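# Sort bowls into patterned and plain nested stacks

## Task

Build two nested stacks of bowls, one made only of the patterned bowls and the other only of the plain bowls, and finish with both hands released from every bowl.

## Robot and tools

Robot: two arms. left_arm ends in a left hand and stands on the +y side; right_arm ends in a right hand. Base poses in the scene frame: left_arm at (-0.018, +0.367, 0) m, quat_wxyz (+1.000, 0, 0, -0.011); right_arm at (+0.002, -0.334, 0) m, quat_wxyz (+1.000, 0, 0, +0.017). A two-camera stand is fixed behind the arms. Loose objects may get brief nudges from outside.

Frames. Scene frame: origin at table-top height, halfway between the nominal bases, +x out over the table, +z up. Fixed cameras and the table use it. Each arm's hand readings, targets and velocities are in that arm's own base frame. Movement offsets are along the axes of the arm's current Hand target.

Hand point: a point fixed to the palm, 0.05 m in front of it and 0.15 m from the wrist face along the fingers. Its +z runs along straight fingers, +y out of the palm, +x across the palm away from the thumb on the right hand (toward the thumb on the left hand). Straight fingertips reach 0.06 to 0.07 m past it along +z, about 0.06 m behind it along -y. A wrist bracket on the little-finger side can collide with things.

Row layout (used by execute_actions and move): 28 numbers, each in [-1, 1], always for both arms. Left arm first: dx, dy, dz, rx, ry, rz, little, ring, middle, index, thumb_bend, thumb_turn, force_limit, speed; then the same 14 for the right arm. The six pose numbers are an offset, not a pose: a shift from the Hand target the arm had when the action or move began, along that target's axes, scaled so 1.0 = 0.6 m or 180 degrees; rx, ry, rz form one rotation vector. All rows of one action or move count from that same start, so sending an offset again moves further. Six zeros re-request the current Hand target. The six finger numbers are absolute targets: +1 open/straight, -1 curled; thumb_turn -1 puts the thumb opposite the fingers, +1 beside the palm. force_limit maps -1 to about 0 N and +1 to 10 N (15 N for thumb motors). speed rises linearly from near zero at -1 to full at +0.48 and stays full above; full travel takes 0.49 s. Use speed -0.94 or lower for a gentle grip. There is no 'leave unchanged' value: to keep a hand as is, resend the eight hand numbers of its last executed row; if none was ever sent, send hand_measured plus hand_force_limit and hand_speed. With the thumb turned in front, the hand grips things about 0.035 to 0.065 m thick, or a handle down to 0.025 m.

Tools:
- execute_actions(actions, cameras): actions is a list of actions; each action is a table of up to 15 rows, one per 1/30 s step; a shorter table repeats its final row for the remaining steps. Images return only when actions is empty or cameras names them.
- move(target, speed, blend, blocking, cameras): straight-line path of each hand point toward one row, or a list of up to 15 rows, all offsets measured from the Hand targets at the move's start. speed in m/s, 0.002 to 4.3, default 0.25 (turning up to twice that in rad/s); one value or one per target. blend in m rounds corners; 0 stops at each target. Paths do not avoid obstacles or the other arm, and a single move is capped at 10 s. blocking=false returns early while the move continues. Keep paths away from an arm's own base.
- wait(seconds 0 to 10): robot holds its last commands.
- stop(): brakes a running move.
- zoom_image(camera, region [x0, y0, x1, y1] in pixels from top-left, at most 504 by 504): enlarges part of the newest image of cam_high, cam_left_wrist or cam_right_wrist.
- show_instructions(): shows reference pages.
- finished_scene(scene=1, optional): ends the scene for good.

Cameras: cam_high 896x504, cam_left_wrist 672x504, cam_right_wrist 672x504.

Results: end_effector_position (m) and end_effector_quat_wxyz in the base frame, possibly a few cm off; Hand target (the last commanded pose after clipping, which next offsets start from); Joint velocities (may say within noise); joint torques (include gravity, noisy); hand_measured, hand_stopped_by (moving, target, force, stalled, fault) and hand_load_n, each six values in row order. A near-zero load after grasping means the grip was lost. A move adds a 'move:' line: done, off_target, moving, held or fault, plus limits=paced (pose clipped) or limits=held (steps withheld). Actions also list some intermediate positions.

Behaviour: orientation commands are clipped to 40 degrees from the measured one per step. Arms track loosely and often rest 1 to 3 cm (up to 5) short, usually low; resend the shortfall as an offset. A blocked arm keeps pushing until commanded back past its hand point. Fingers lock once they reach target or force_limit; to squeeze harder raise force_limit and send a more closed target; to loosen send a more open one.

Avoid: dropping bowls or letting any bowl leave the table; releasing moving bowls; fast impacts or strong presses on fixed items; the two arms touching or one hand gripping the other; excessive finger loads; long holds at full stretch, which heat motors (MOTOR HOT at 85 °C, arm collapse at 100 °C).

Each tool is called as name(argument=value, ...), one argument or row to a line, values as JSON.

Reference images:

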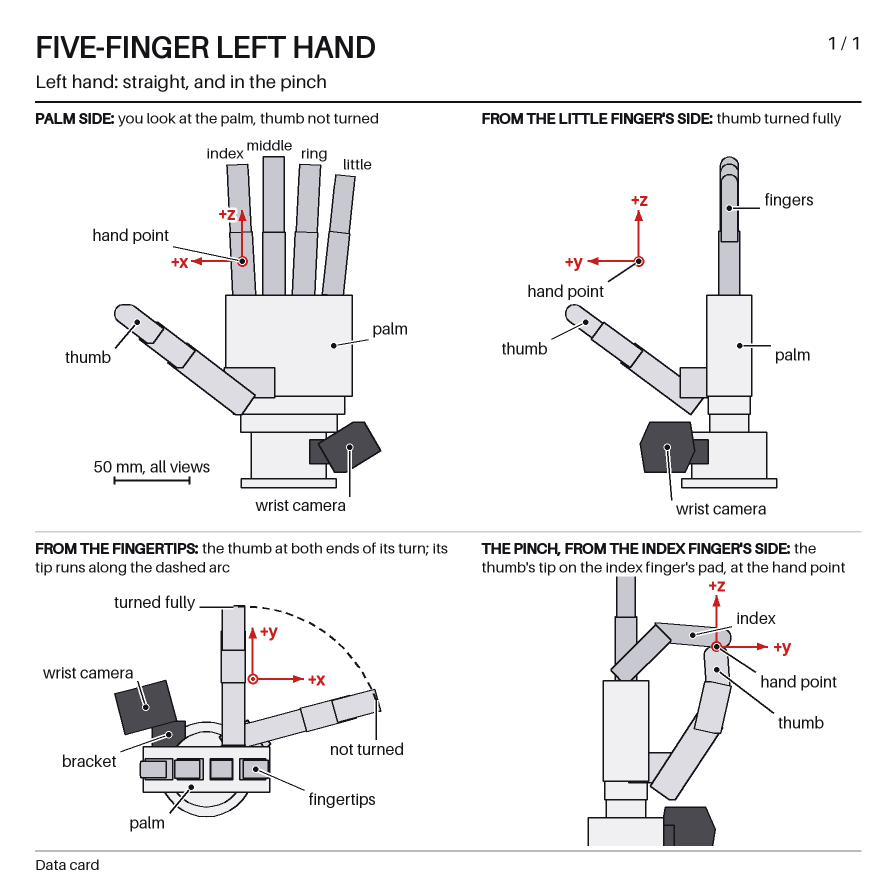

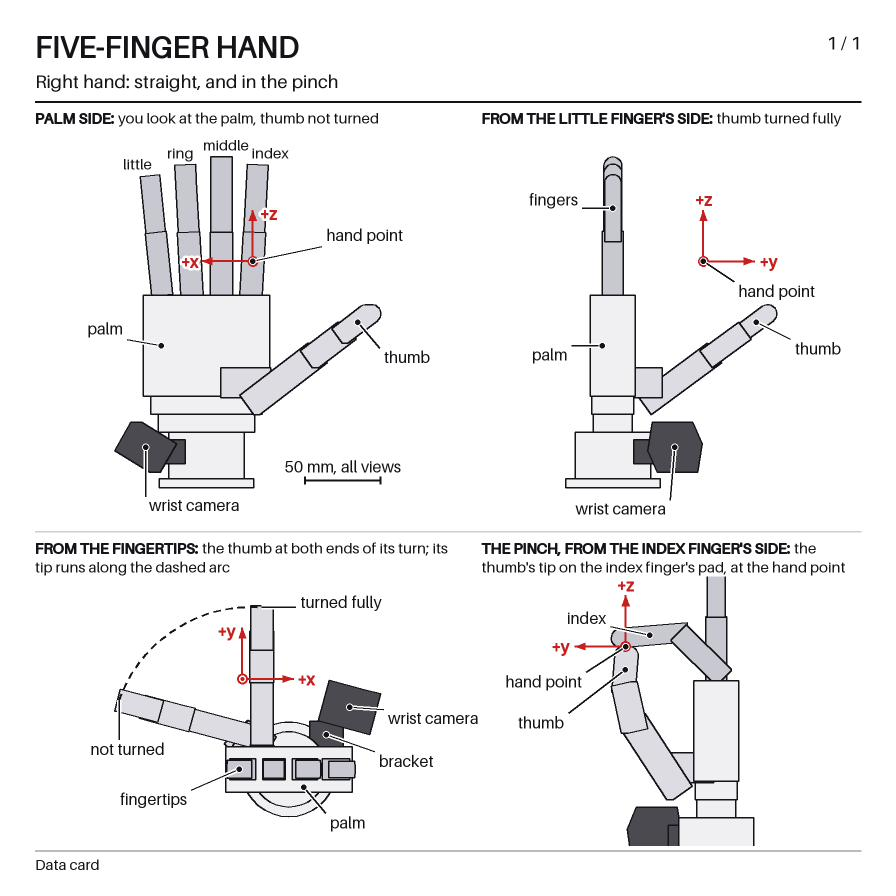

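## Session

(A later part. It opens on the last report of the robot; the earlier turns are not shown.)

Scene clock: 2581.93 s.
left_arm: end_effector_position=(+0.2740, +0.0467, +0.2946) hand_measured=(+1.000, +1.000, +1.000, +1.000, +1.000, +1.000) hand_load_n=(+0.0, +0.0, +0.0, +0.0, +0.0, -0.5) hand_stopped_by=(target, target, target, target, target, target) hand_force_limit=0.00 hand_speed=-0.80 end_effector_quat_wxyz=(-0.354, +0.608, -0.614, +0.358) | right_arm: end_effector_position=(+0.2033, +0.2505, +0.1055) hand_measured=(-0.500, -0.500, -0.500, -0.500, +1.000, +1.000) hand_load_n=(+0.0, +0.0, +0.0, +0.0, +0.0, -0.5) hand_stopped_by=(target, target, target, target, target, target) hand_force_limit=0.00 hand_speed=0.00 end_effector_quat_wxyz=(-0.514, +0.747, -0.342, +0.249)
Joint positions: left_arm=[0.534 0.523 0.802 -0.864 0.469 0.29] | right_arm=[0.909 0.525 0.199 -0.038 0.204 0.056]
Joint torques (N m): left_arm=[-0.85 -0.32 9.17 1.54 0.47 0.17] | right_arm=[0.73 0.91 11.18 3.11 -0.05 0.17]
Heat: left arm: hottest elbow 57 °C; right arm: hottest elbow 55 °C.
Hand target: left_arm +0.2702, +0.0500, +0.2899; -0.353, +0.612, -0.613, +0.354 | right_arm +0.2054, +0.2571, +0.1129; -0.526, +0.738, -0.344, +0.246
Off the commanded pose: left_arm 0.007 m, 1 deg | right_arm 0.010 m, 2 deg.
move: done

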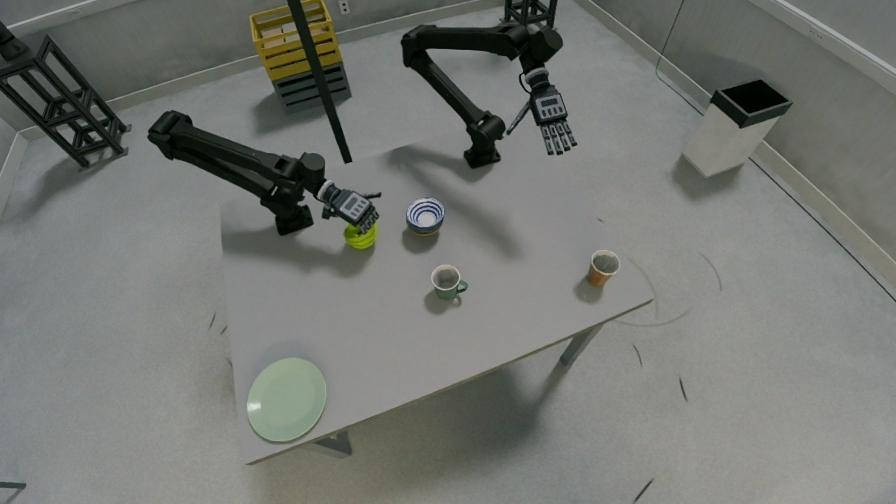

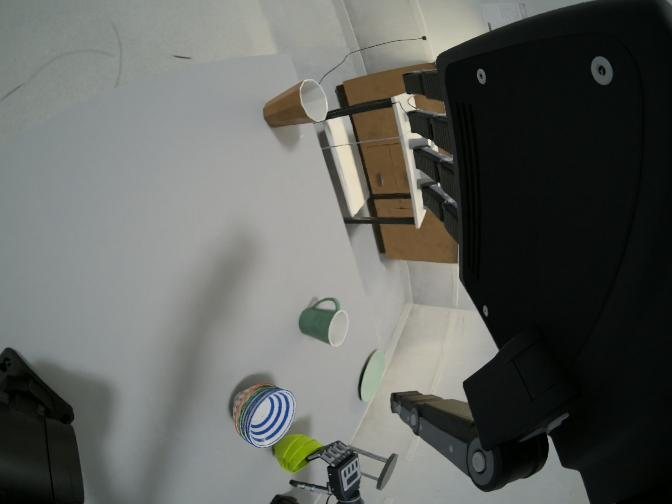

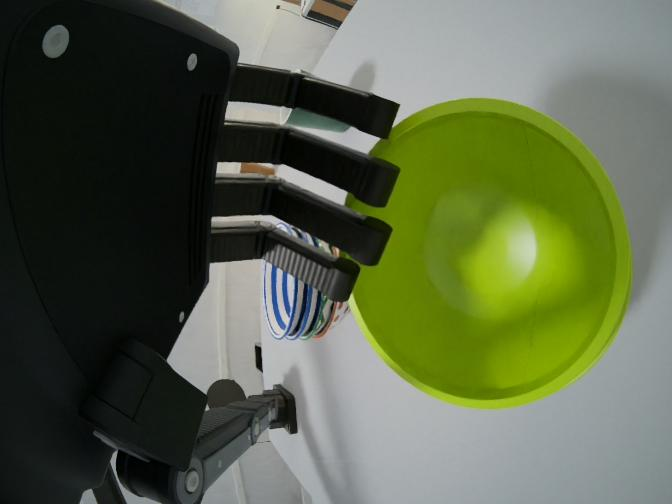

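move(
  target=[0,0,0,0,0,0,1,1,1,1,1,1,0,-0.8, 0,0.0222,0.0218,0,0,0,-0.5,-0.5,-0.5,-0.5,1,1,0.0,0],
  speed=0.05,
  cameras=["all"],
)

zoom_image(
  camera="cam_high",
  region=[320, 190, 420, 260],
)

zoom_image(
  camera="cam_left_wrist",
  region=[250, 400, 370, 490],
)

Scene clock: 2590.93 s.
left_arm: end_effector_position=(+0.2740, +0.0467, +0.2946) hand_measured=(+1.000, +1.000, +1.000, +1.000, +1.000, +1.000) hand_load_n=(+0.0, +0.0, -0.5, +0.0, +0.0, +0.0) hand_stopped_by=(target, target, target, target, target, target) hand_force_limit=0.00 hand_speed=-0.80 end_effector_quat_wxyz=(-0.354, +0.608, -0.614, +0.358) | right_arm: end_effector_position=(+0.2098, +0.2609, +0.0962) hand_measured=(-0.500, -0.500, -0.500, -0.500, +1.000, +1.000) hand_load_n=(+0.0, +0.0, +0.0, -0.5, +0.0, -0.5) hand_stopped_by=(target, target, target, target, target, target) hand_force_limit=0.00 hand_speed=0.00 end_effector_quat_wxyz=(-0.522, +0.742, -0.339, +0.248)
Joint positions: left_arm=[0.534 0.523 0.802 -0.864 0.469 0.29] | right_arm=[0.909 0.624 0.18 0.099 0.198 0.056]
Joint torques (N m): left_arm=[-0.79 -0.26 9.16 1.54 0.47 0.17] | right_arm=[-0.09 0.09 10.21 2.8 -0.12 0.14]
Heat: left arm: hottest elbow 57 °C; right arm: hottest elbow 55 °C.
Hand target: left_arm +0.2702, +0.0500, +0.2899; -0.353, +0.612, -0.613, +0.354 | right_arm +0.2116, +0.2622, +0.0959; -0.525, +0.738, -0.344, +0.246
Off the commanded pose: left_arm 0.007 m, 1 deg | right_arm 0.002 m, 1 deg.
move: done

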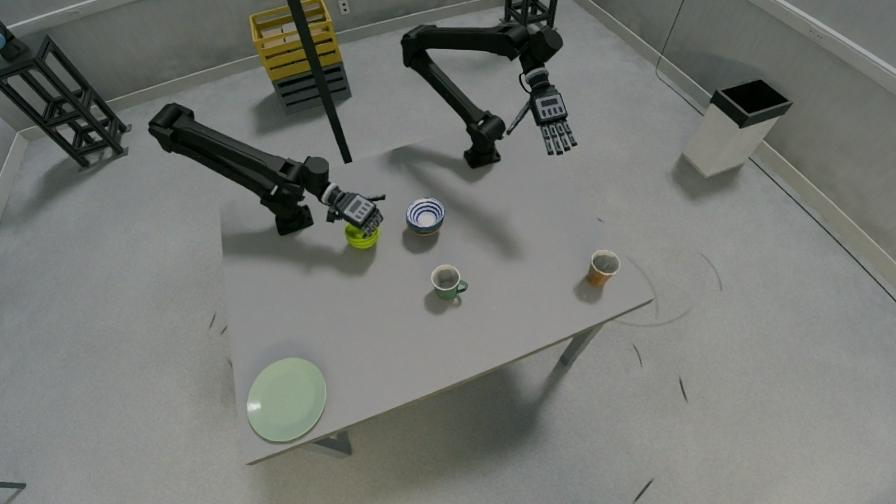

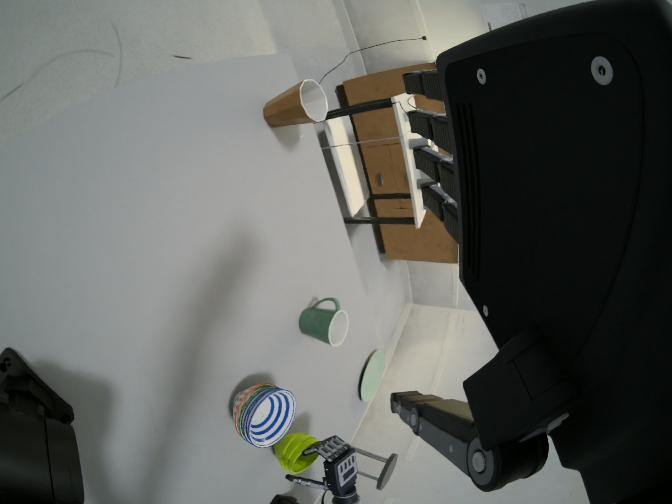

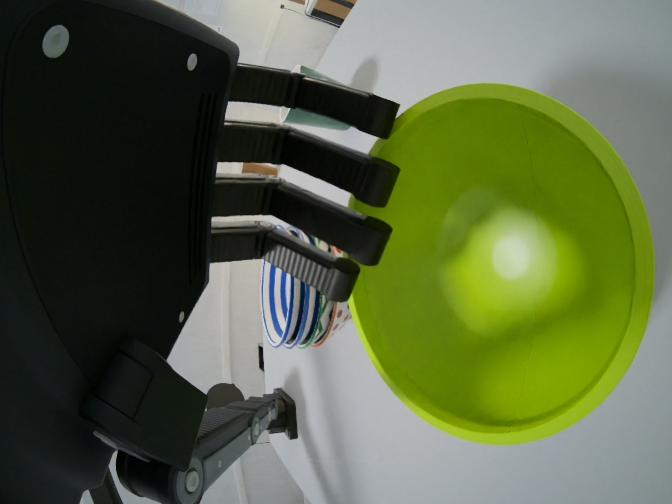

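Scaled by 5.040 from the camera's 896x504 image, which has a finer 1280x720 frame.

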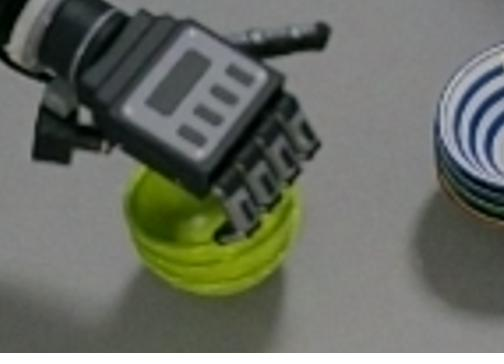

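Scaled by 4.200 from the camera's 672x504 image, which has a finer 960x720 frame.

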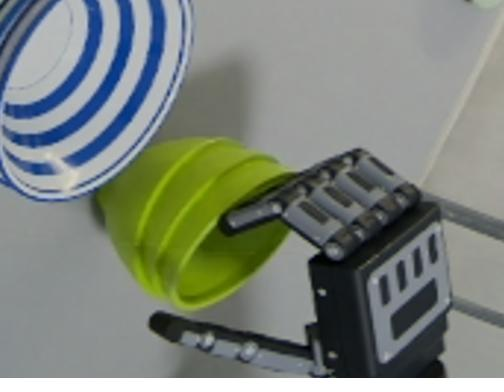

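move(
  target=[0,0,0,0,0,0,1,1,1,1,1,1,0,-0.8, 0,0.0183,0.018,0,0,0,-0.5,-0.5,-0.5,-0.5,1,1,0.0,0],
  speed=0.05,
  cameras=["all"],
)

zoom_image(
  camera="cam_high",
  region=[320, 190, 420, 260],
)

zoom_image(
  camera="cam_left_wrist",
  region=[250, 400, 370, 490],
)

Scene clock: 2598.00 s.
left_arm: end_effector_position=(+0.2740, +0.0467, +0.2946) hand_measured=(+1.000, +1.000, +1.000, +1.000, +1.000, +1.000) hand_load_n=(+0.0, +0.0, +0.0, +0.0, +0.0, +0.0) hand_stopped_by=(target, target, target, target, target, target) hand_force_limit=0.00 hand_speed=-0.80 end_effector_quat_wxyz=(-0.354, +0.608, -0.614, +0.358) | right_arm: end_effector_position=(+0.2176, +0.2687, +0.0910) hand_measured=(-0.500, -0.500, -0.500, -0.500, +1.000, +1.000) hand_load_n=(+0.0, +0.0, +0.0, +0.0, +0.0, +0.0) hand_stopped_by=(target, target, target, target, target, target) hand_force_limit=0.00 hand_speed=0.00 end_effector_quat_wxyz=(-0.531, +0.735, -0.339, +0.250)
Joint positions: left_arm=[0.534 0.523 0.802 -0.864 0.469 0.29] | right_arm=[0.902 0.713 0.17 0.221 0.193 0.056]
Joint torques (N m): left_arm=[-0.79 -0.26 9.16 1.54 0.47 0.17] | right_arm=[-0.26 -0.44 8.85 2.41 -0.21 0.11]
Heat: left arm: hottest elbow 57 °C; right arm: hottest elbow 55 °C.
Hand target: left_arm +0.2702, +0.0500, +0.2899; -0.353, +0.612, -0.613, +0.354 | right_arm +0.2166, +0.2665, +0.0820; -0.525, +0.738, -0.344, +0.246
Off the commanded pose: left_arm 0.007 m, 1 deg | right_arm 0.009 m, 1 deg.
move: done

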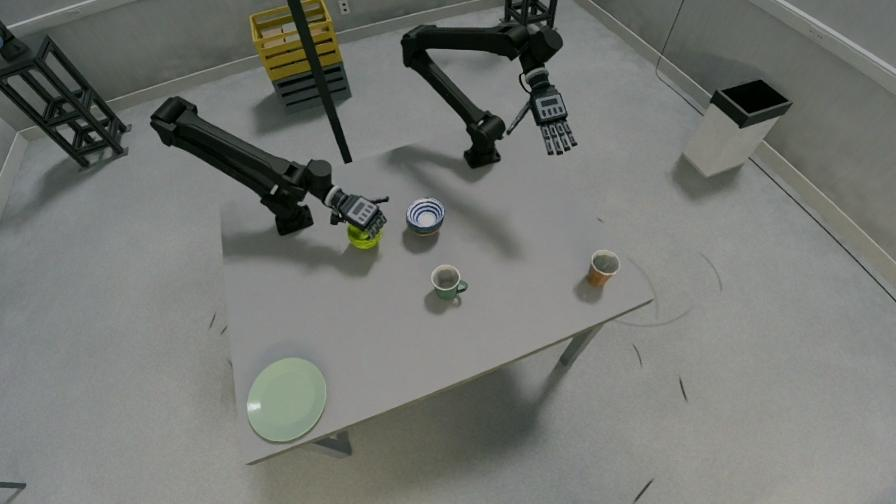

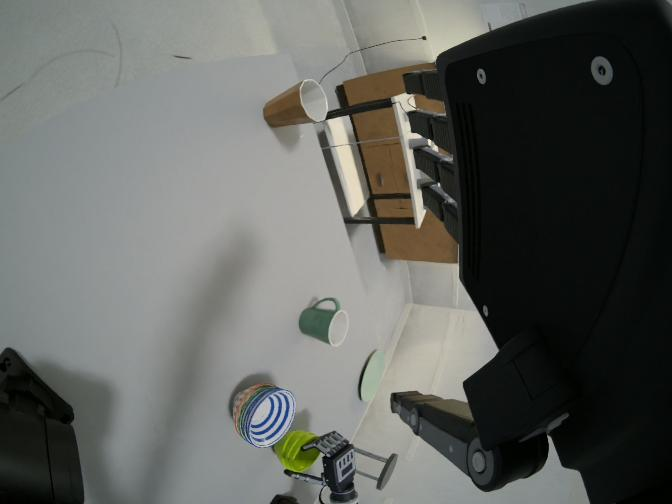

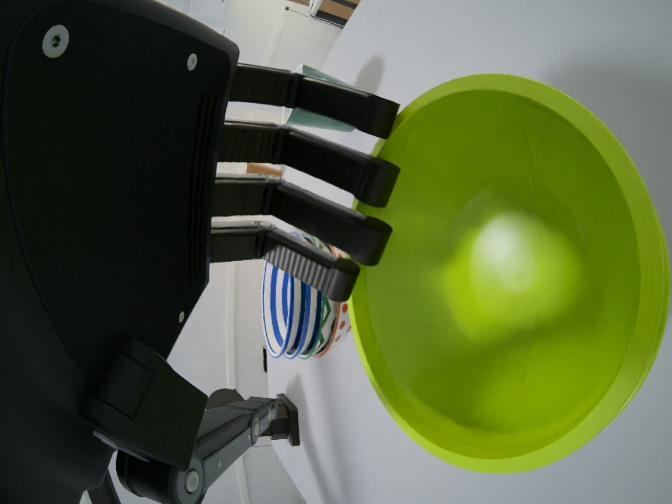

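Scaled by 5.040 from the camera's 896x504 image, which has a finer 1280x720 frame.

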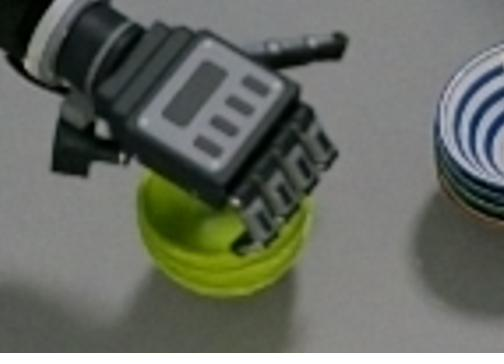

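Scaled by 4.200 from the camera's 672x504 image, which has a finer 960x720 frame.

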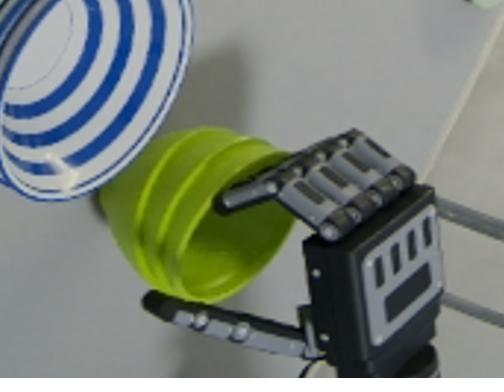

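move(
  target=[0,0,0,0,0,0,1,1,1,1,1,1,0,-0.8, -0.0008,0.0168,0.0023,0,0,0,-0.5,-0.5,-0.5,-0.5,1,1,0.0,0],
  speed=0.05,
  cameras=["all"],
)

zoom_image(
  camera="cam_high",
  region=[320, 190, 420, 260],
)

zoom_image(
  camera="cam_left_wrist",
  region=[250, 400, 370, 490],
)

Scene clock: 2604.93 s.
left_arm: end_effector_position=(+0.2740, +0.0467, +0.2946) hand_measured=(+1.000, +1.000, +1.000, +1.000, +1.000, +1.000) hand_load_n=(+0.0, +0.0, +0.0, +0.0, +0.0, +0.0) hand_stopped_by=(target, target, target, target, target, target) hand_force_limit=0.00 hand_speed=-0.80 end_effector_quat_wxyz=(-0.354, +0.608, -0.614, +0.358) | right_arm: end_effector_position=(+0.2112, +0.2605, +0.0646) hand_measured=(-0.500, -0.500, -0.500, -0.500, +1.000, +1.000) hand_load_n=(+0.0, +0.0, +0.0, +0.0, +0.0, -0.5) hand_stopped_by=(target, target, target, target, target, target) hand_force_limit=0.00 hand_speed=0.00 end_effector_quat_wxyz=(-0.515, +0.747, -0.341, +0.246)
Joint positions: left_arm=[0.534 0.523 0.802 -0.864 0.469 0.29] | right_arm=[0.902 0.759 0.129 0.268 0.193 0.056]
Joint torques (N m): left_arm=[-0.85 -0.26 9.17 1.54 0.47 0.16] | right_arm=[0.15 -0.73 10.22 2.7 -0.03 0.14]
Heat: left arm: hottest elbow 57 °C; right arm: hottest elbow 54 °C.
Hand target: left_arm +0.2702, +0.0500, +0.2899; -0.353, +0.612, -0.613, +0.354 | right_arm +0.2148, +0.2657, +0.0721; -0.526, +0.738, -0.344, +0.246
Off the commanded pose: left_arm 0.007 m, 1 deg | right_arm 0.010 m, 2 deg.
move: done

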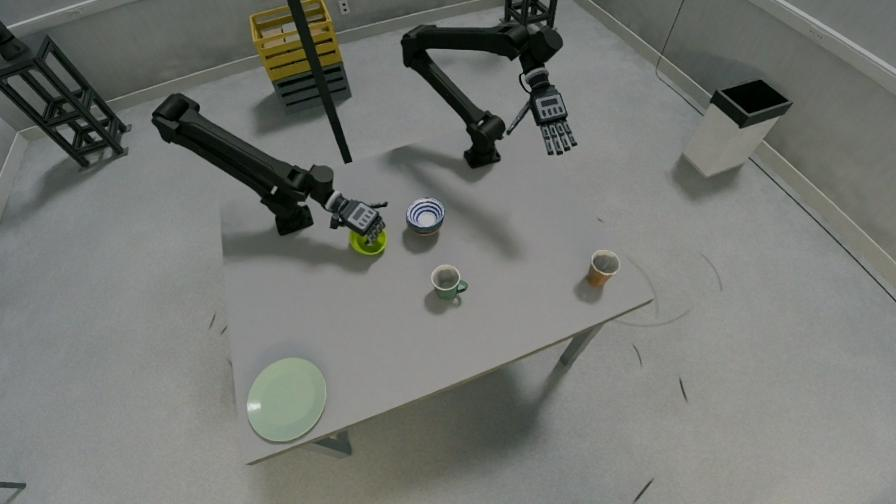

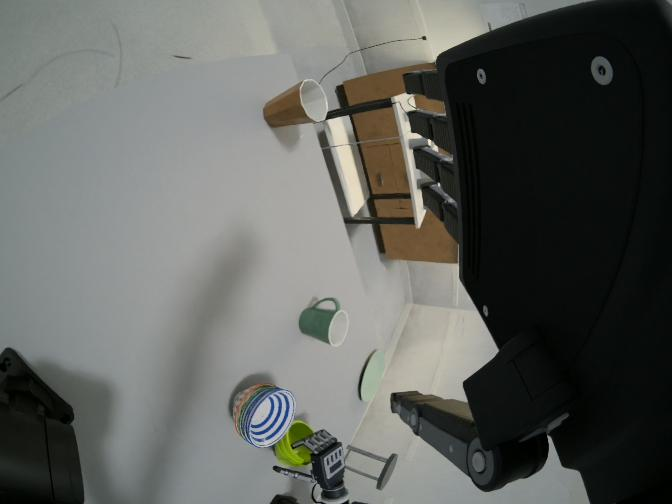

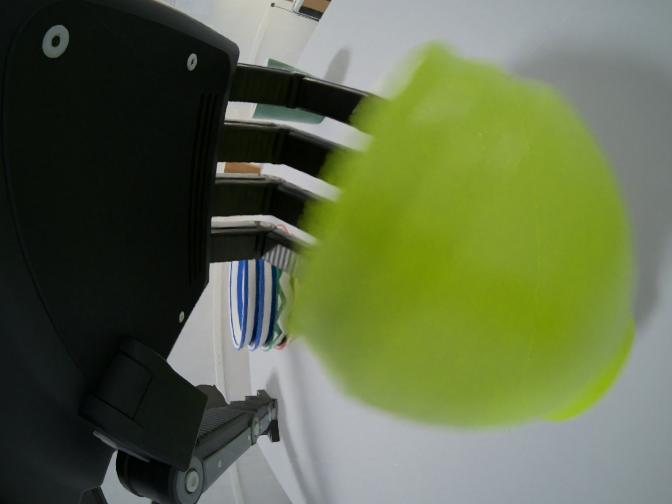

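Scaled by 5.040 from the camera's 896x504 image, which has a finer 1280x720 frame.

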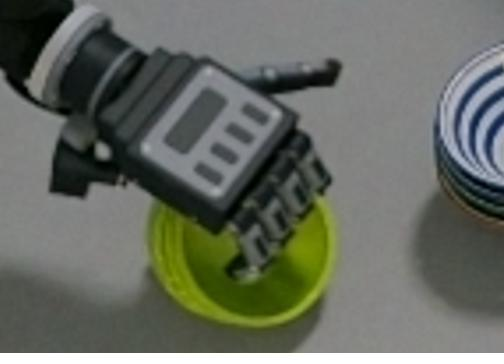

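Scaled by 4.200 from the camera's 672x504 image, which has a finer 960x720 frame.

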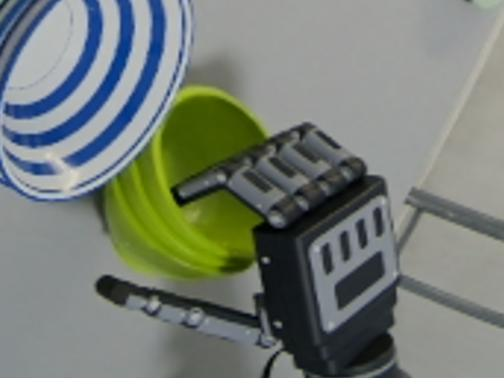

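wait(
  seconds=0.5,
  cameras=["all"],
)

zoom_image(
  camera="cam_high",
  region=[330, 200, 400, 260],
)

Scene clock: 2608.87 s.
left_arm: end_effector_position=(+0.2740, +0.0467, +0.2946) hand_measured=(+1.000, +1.000, +1.000, +1.000, +1.000, +1.000) hand_load_n=(+0.0, +0.0, +0.0, +0.0, +0.5, +0.0) hand_stopped_by=(target, target, target, target, target, target) hand_force_limit=0.00 hand_speed=-0.80 end_effector_quat_wxyz=(-0.354, +0.608, -0.614, +0.358) | right_arm: end_effector_position=(+0.2112, +0.2605, +0.0646) hand_measured=(-0.500, -0.500, -0.500, -0.500, +1.000, +1.000) hand_load_n=(+0.0, +0.5, +0.0, +0.0, +0.0, -0.5) hand_stopped_by=(target, target, target, target, target, target) hand_force_limit=0.00 hand_speed=0.00 end_effector_quat_wxyz=(-0.515, +0.747, -0.341, +0.246)
Joint positions: left_arm=[0.534 0.523 0.802 -0.864 0.469 0.29] | right_arm=[0.902 0.759 0.129 0.268 0.193 0.056]
Joint torques (N m): left_arm=[-0.85 -0.26 9.17 1.54 0.47 0.17] | right_arm=[0.44 -0.73 10.04 2.84 -0.05 0.17]
Heat: left arm: hottest elbow 57 °C; right arm: hottest elbow 55 °C.
Hand target: left_arm +0.2702, +0.0500, +0.2899; -0.353, +0.612, -0.613, +0.354 | right_arm +0.2148, +0.2657, +0.0721; -0.526, +0.738, -0.344, +0.246
Off the commanded pose: left_arm 0.007 m, 1 deg | right_arm 0.010 m, 2 deg.
wait: 0.50 s; at rest from the start

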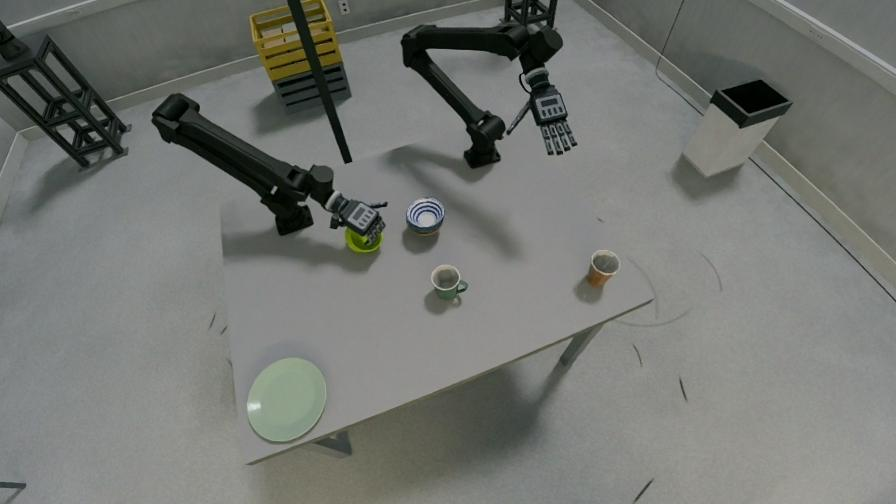

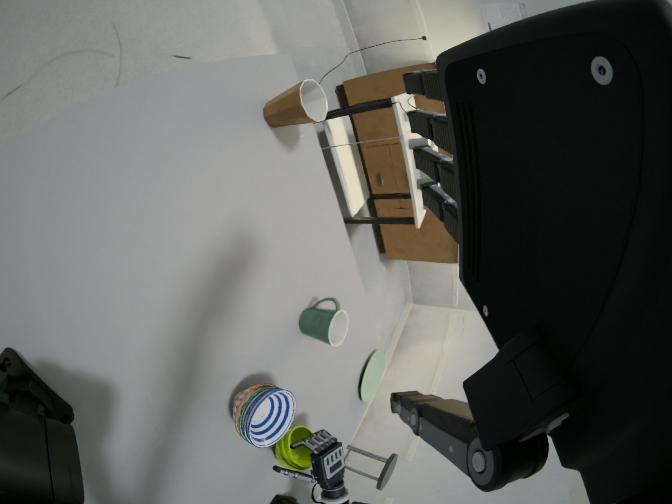

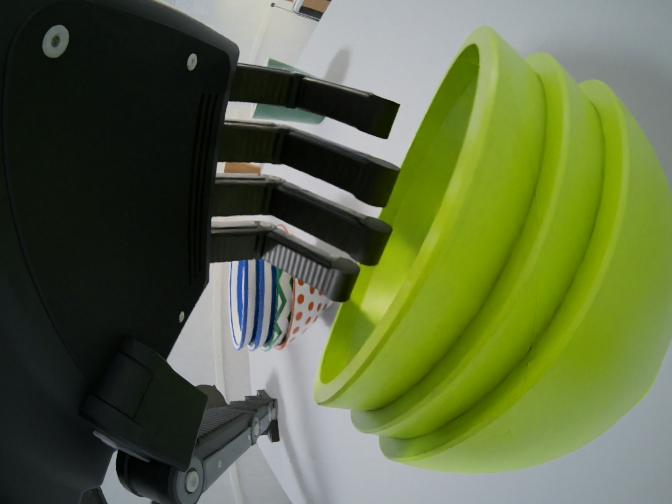

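Scaled by 7.200 from the camera's 896x504 image, which has a finer 1280x720 frame.

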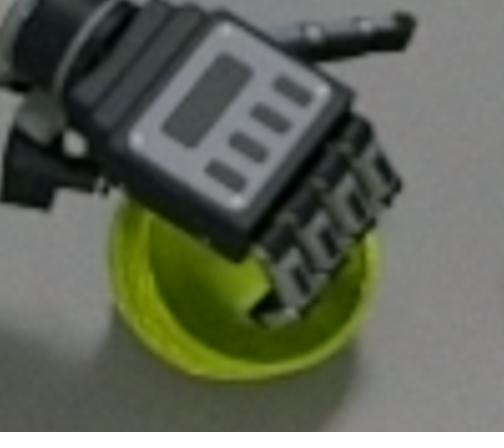

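move(
  target=[0,0,0,0,0,0,1,1,1,1,1,1,0,-0.8, 0,-0.047,-0.0171,0,0,0,-0.5,-0.5,-0.5,-0.5,1,1,0.0,0],
  speed=0.04,
  cameras=["all"],
)

zoom_image(
  camera="cam_high",
  region=[330, 200, 400, 260],
)

Scene clock: 2618.63 s.
left_arm: end_effector_position=(+0.2740, +0.0467, +0.2946) hand_measured=(+1.000, +1.000, +1.000, +1.000, +1.000, +1.000) hand_load_n=(+0.0, +0.0, +0.0, +0.0, +0.0, +0.0) hand_stopped_by=(target, target, target, target, target, target) hand_force_limit=0.00 hand_speed=-0.80 end_effector_quat_wxyz=(-0.354, +0.608, -0.614, +0.358) | right_arm: end_effector_position=(+0.2045, +0.2520, +0.0728) hand_measured=(-0.500, -0.500, -0.500, -0.500, +1.000, +1.000) hand_load_n=(+0.0, +0.0, +0.0, +0.0, +0.0, +0.0) hand_stopped_by=(target, target, target, target, target, target) hand_force_limit=0.00 hand_speed=0.00 end_effector_quat_wxyz=(-0.506, +0.753, -0.343, +0.244)
Joint positions: left_arm=[0.534 0.523 0.802 -0.864 0.469 0.29] | right_arm=[0.902 0.646 0.144 0.115 0.193 0.056]
Joint torques (N m): left_arm=[-0.85 -0.26 9.17 1.52 0.47 0.17] | right_arm=[0.56 -0.79 14.58 1.47 -0.04 0.12]
Heat: left arm: hottest elbow 57 °C; right arm: hottest elbow 55 °C.
Hand target: left_arm +0.2702, +0.0500, +0.2899; -0.353, +0.612, -0.613, +0.354 | right_arm +0.2145, +0.2654, +0.1021; -0.526, +0.738, -0.344, +0.246
Off the commanded pose: left_arm 0.007 m, 1 deg | right_arm 0.034 m, 3 deg.
move: off_target (right_arm)

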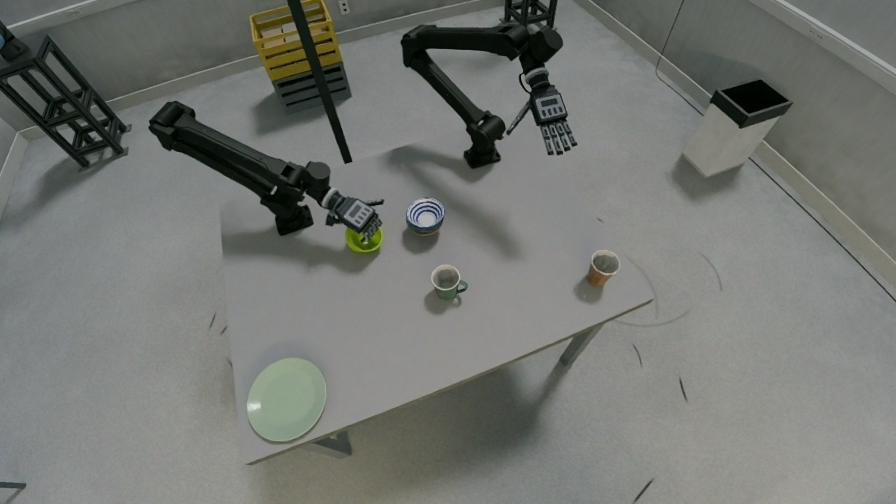

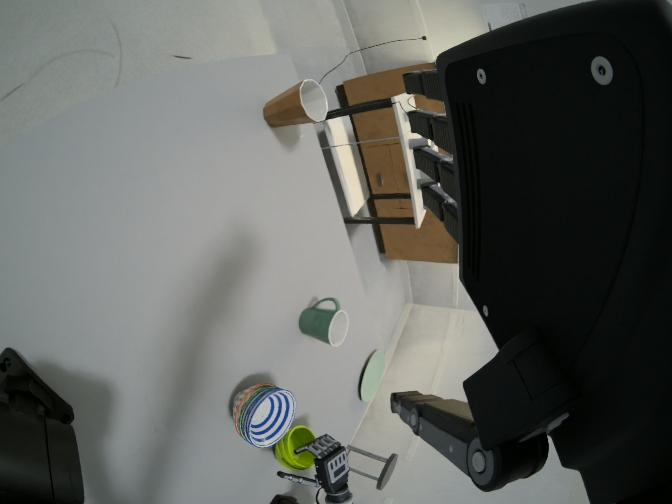

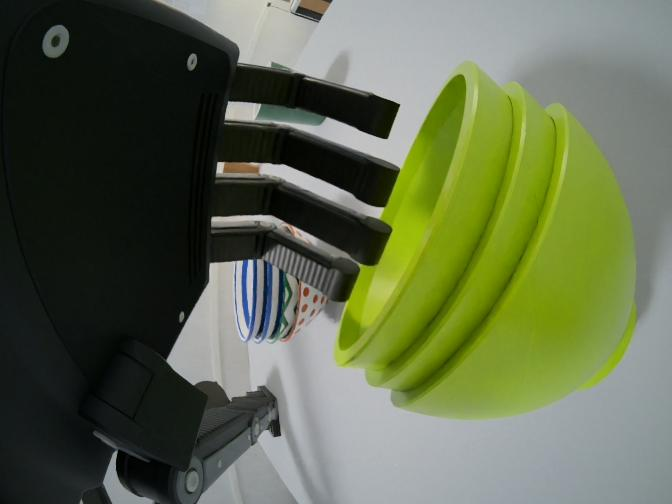

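Scaled by 7.200 from the camera's 896x504 image, which has a finer 1280x720 frame.

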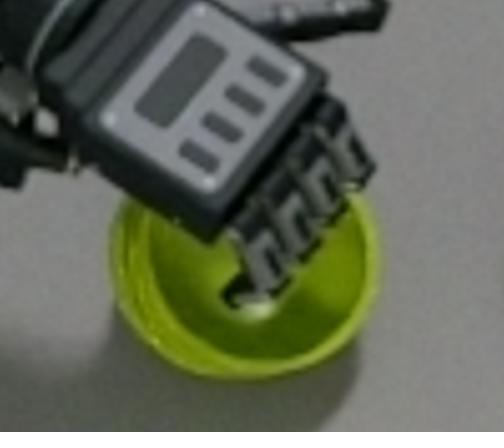

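move(
  target=[0,0,0,0,0,0,1,1,1,1,1,1,0,-0.8, 0,-0.1175,-0.0428,0,0,0,-0.5,-0.5,-0.5,-0.5,1,1,0.0,0],
  speed=0.06,
  cameras=["all"],
)

zoom_image(
  camera="cam_high",
  region=[330, 200, 400, 260],
)

zoom_image(
  camera="cam_left_wrist",
  region=[250, 400, 370, 490],
)

Scene clock: 2680.07 s.
left_arm: end_effector_position=(+0.2740, +0.0467, +0.2946) hand_measured=(+1.000, +1.000, +1.000, +1.000, +1.000, +1.000) hand_load_n=(+0.0, +0.0, +0.0, +0.0, +0.0, +0.0) hand_stopped_by=(target, target, target, target, target, target) hand_force_limit=0.00 hand_speed=-0.80 end_effector_quat_wxyz=(-0.354, +0.608, -0.614, +0.358) | right_arm: end_effector_position=(+0.2072, +0.2554, +0.1425) hand_measured=(-0.500, -0.500, -0.500, -0.500, +1.000, +1.000) hand_load_n=(+0.0, +0.0, +0.0, +0.0, +0.0, +0.0) hand_stopped_by=(target, target, target, target, target, target) hand_force_limit=0.00 hand_speed=0.00 end_effector_quat_wxyz=(-0.504, +0.755, -0.343, +0.243)
Joint positions: left_arm=[0.534 0.523 0.802 -0.864 0.469 0.29] | right_arm=[0.902 0.517 0.315 -0.189 0.193 0.056]
Joint torques (N m): left_arm=[-0.79 -0.26 9.17 1.54 0.47 0.17] | right_arm=[1.14 -1.08 15.95 1.29 -0.01 0.12]
Heat: left arm: hottest elbow 56 °C; right arm: hottest elbow 58 °C.
Hand target: left_arm +0.2702, +0.0500, +0.2899; -0.353, +0.612, -0.613, +0.354 | right_arm +0.2135, +0.2646, +0.1771; -0.526, +0.738, -0.344, +0.246
Off the commanded pose: left_arm 0.007 m, 1 deg | right_arm 0.036 m, 3 deg.
move: off_target (right_arm)

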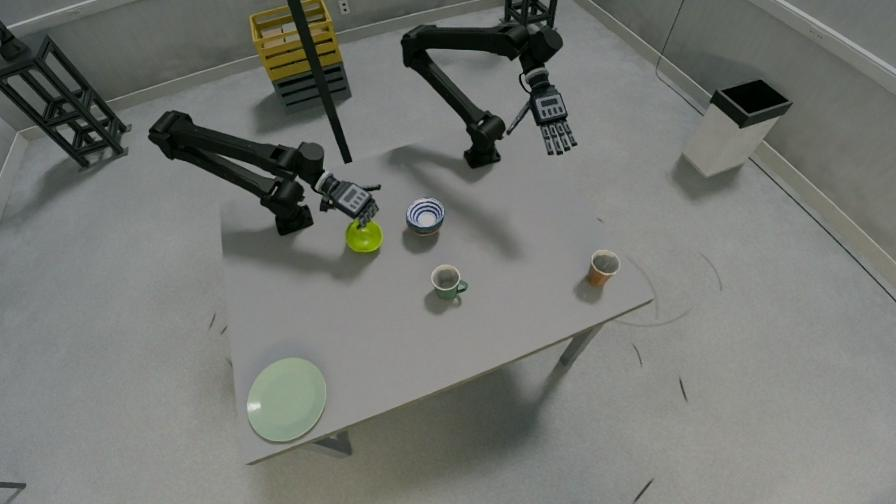

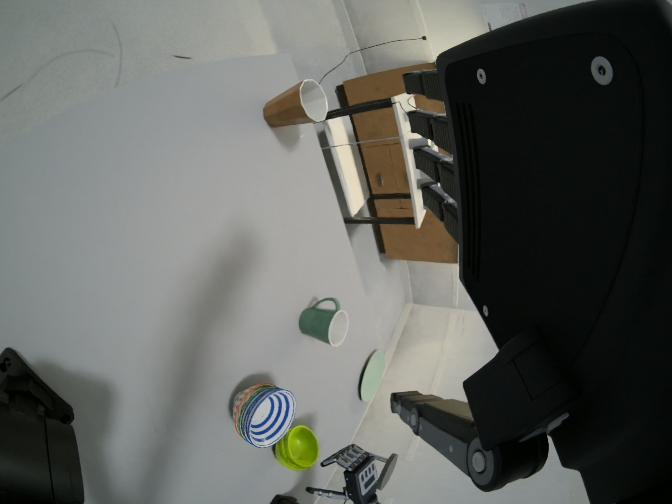

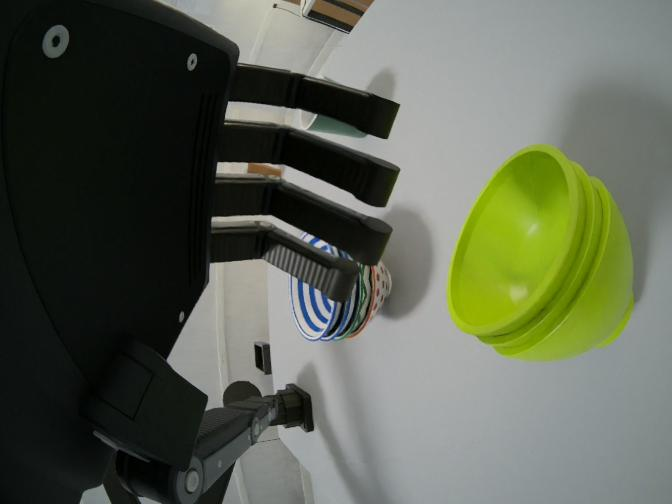

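Scaled by 7.200 from the camera's 896x504 image, which has a finer 1280x720 frame.

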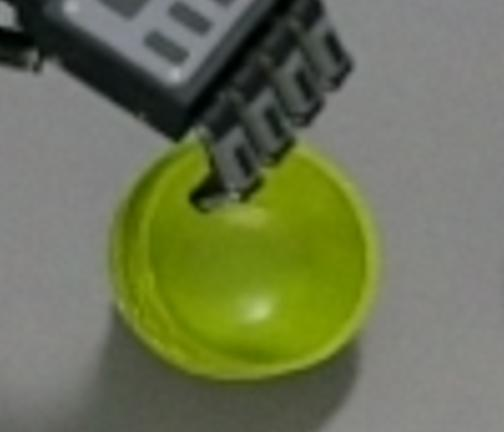

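Scaled by 4.200 from the camera's 672x504 image, which has a finer 960x720 frame.

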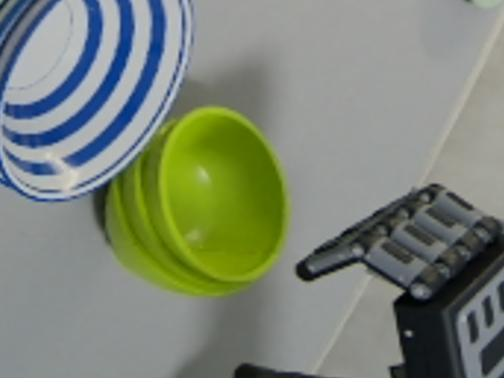

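move(
  target=[0,0,0,0,0,0,1,1,1,1,1,1,0,-0.8, 0.0768,0.011,0.0778,-0.2049,0.0535,0.0415,-1,-1,0.3,0.3,0.35,-1,0.0,0],
  speed=0.12,
  cameras=["all"],
)

zoom_image(
  camera="cam_high",
  region=[330, 200, 400, 260],
)

Scene clock: 2769.50 s.
left_arm: end_effector_position=(+0.2740, +0.0467, +0.2946) hand_measured=(+1.000, +1.000, +1.000, +1.000, +1.000, +1.000) hand_load_n=(+0.0, +0.0, +0.0, +0.0, +0.0, -0.5) hand_stopped_by=(target, target, target, target, target, target) hand_force_limit=0.00 hand_speed=-0.80 end_effector_quat_wxyz=(-0.354, +0.608, -0.614, +0.358) | right_arm: end_effector_position=(+0.2614, +0.2460, +0.1345) hand_measured=(-1.000, -1.000, +0.300, +0.300, +0.350, -1.000) hand_load_n=(+0.0, +0.0, +0.0, +0.0, +0.0, +0.0) hand_stopped_by=(target, target, target, target, target, target) hand_force_limit=0.00 hand_speed=0.00 end_effector_quat_wxyz=(-0.235, +0.830, -0.484, +0.147)
Joint positions: left_arm=[0.534 0.523 0.802 -0.864 0.469 0.29] | right_arm=[0.71 1.055 0.793 -0.759 0.121 0.162]
Joint torques (N m): left_arm=[-0.79 -0.26 9.17 1.52 0.47 0.16] | right_arm=[-0.15 -4.54 15.09 0.61 -0.08 0.16]
Heat: left arm: hottest elbow 55 °C; right arm: hottest elbow 66 °C.
Hand target: left_arm +0.2702, +0.0500, +0.2899; -0.353, +0.612, -0.613, +0.354 | right_arm +0.2752, +0.2562, +0.1557; -0.250, +0.820, -0.493, +0.150
Off the commanded pose: left_arm 0.007 m, 1 deg | right_arm 0.027 m, 2 deg.
move: off_target (right_arm)

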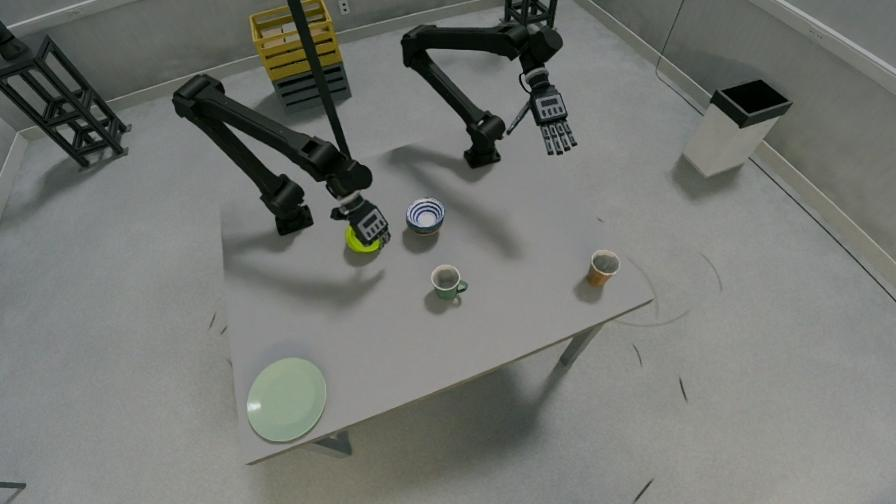

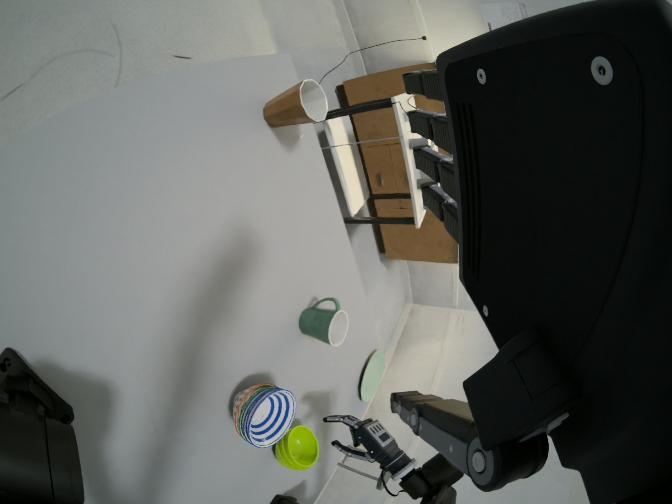

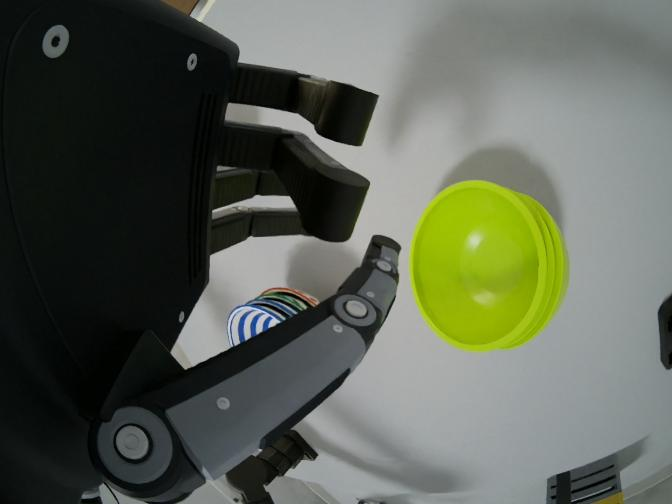

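Scaled by 7.200 from the camera's 896x504 image, which has a finer 1280x720 frame.

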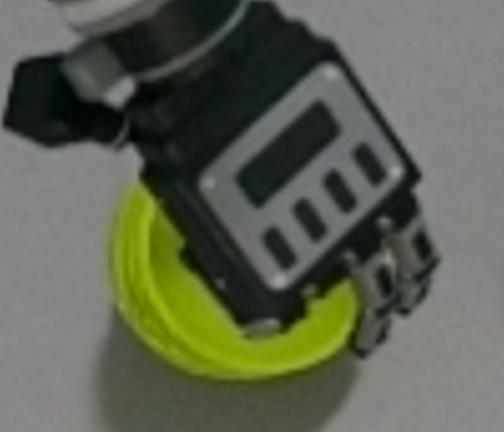

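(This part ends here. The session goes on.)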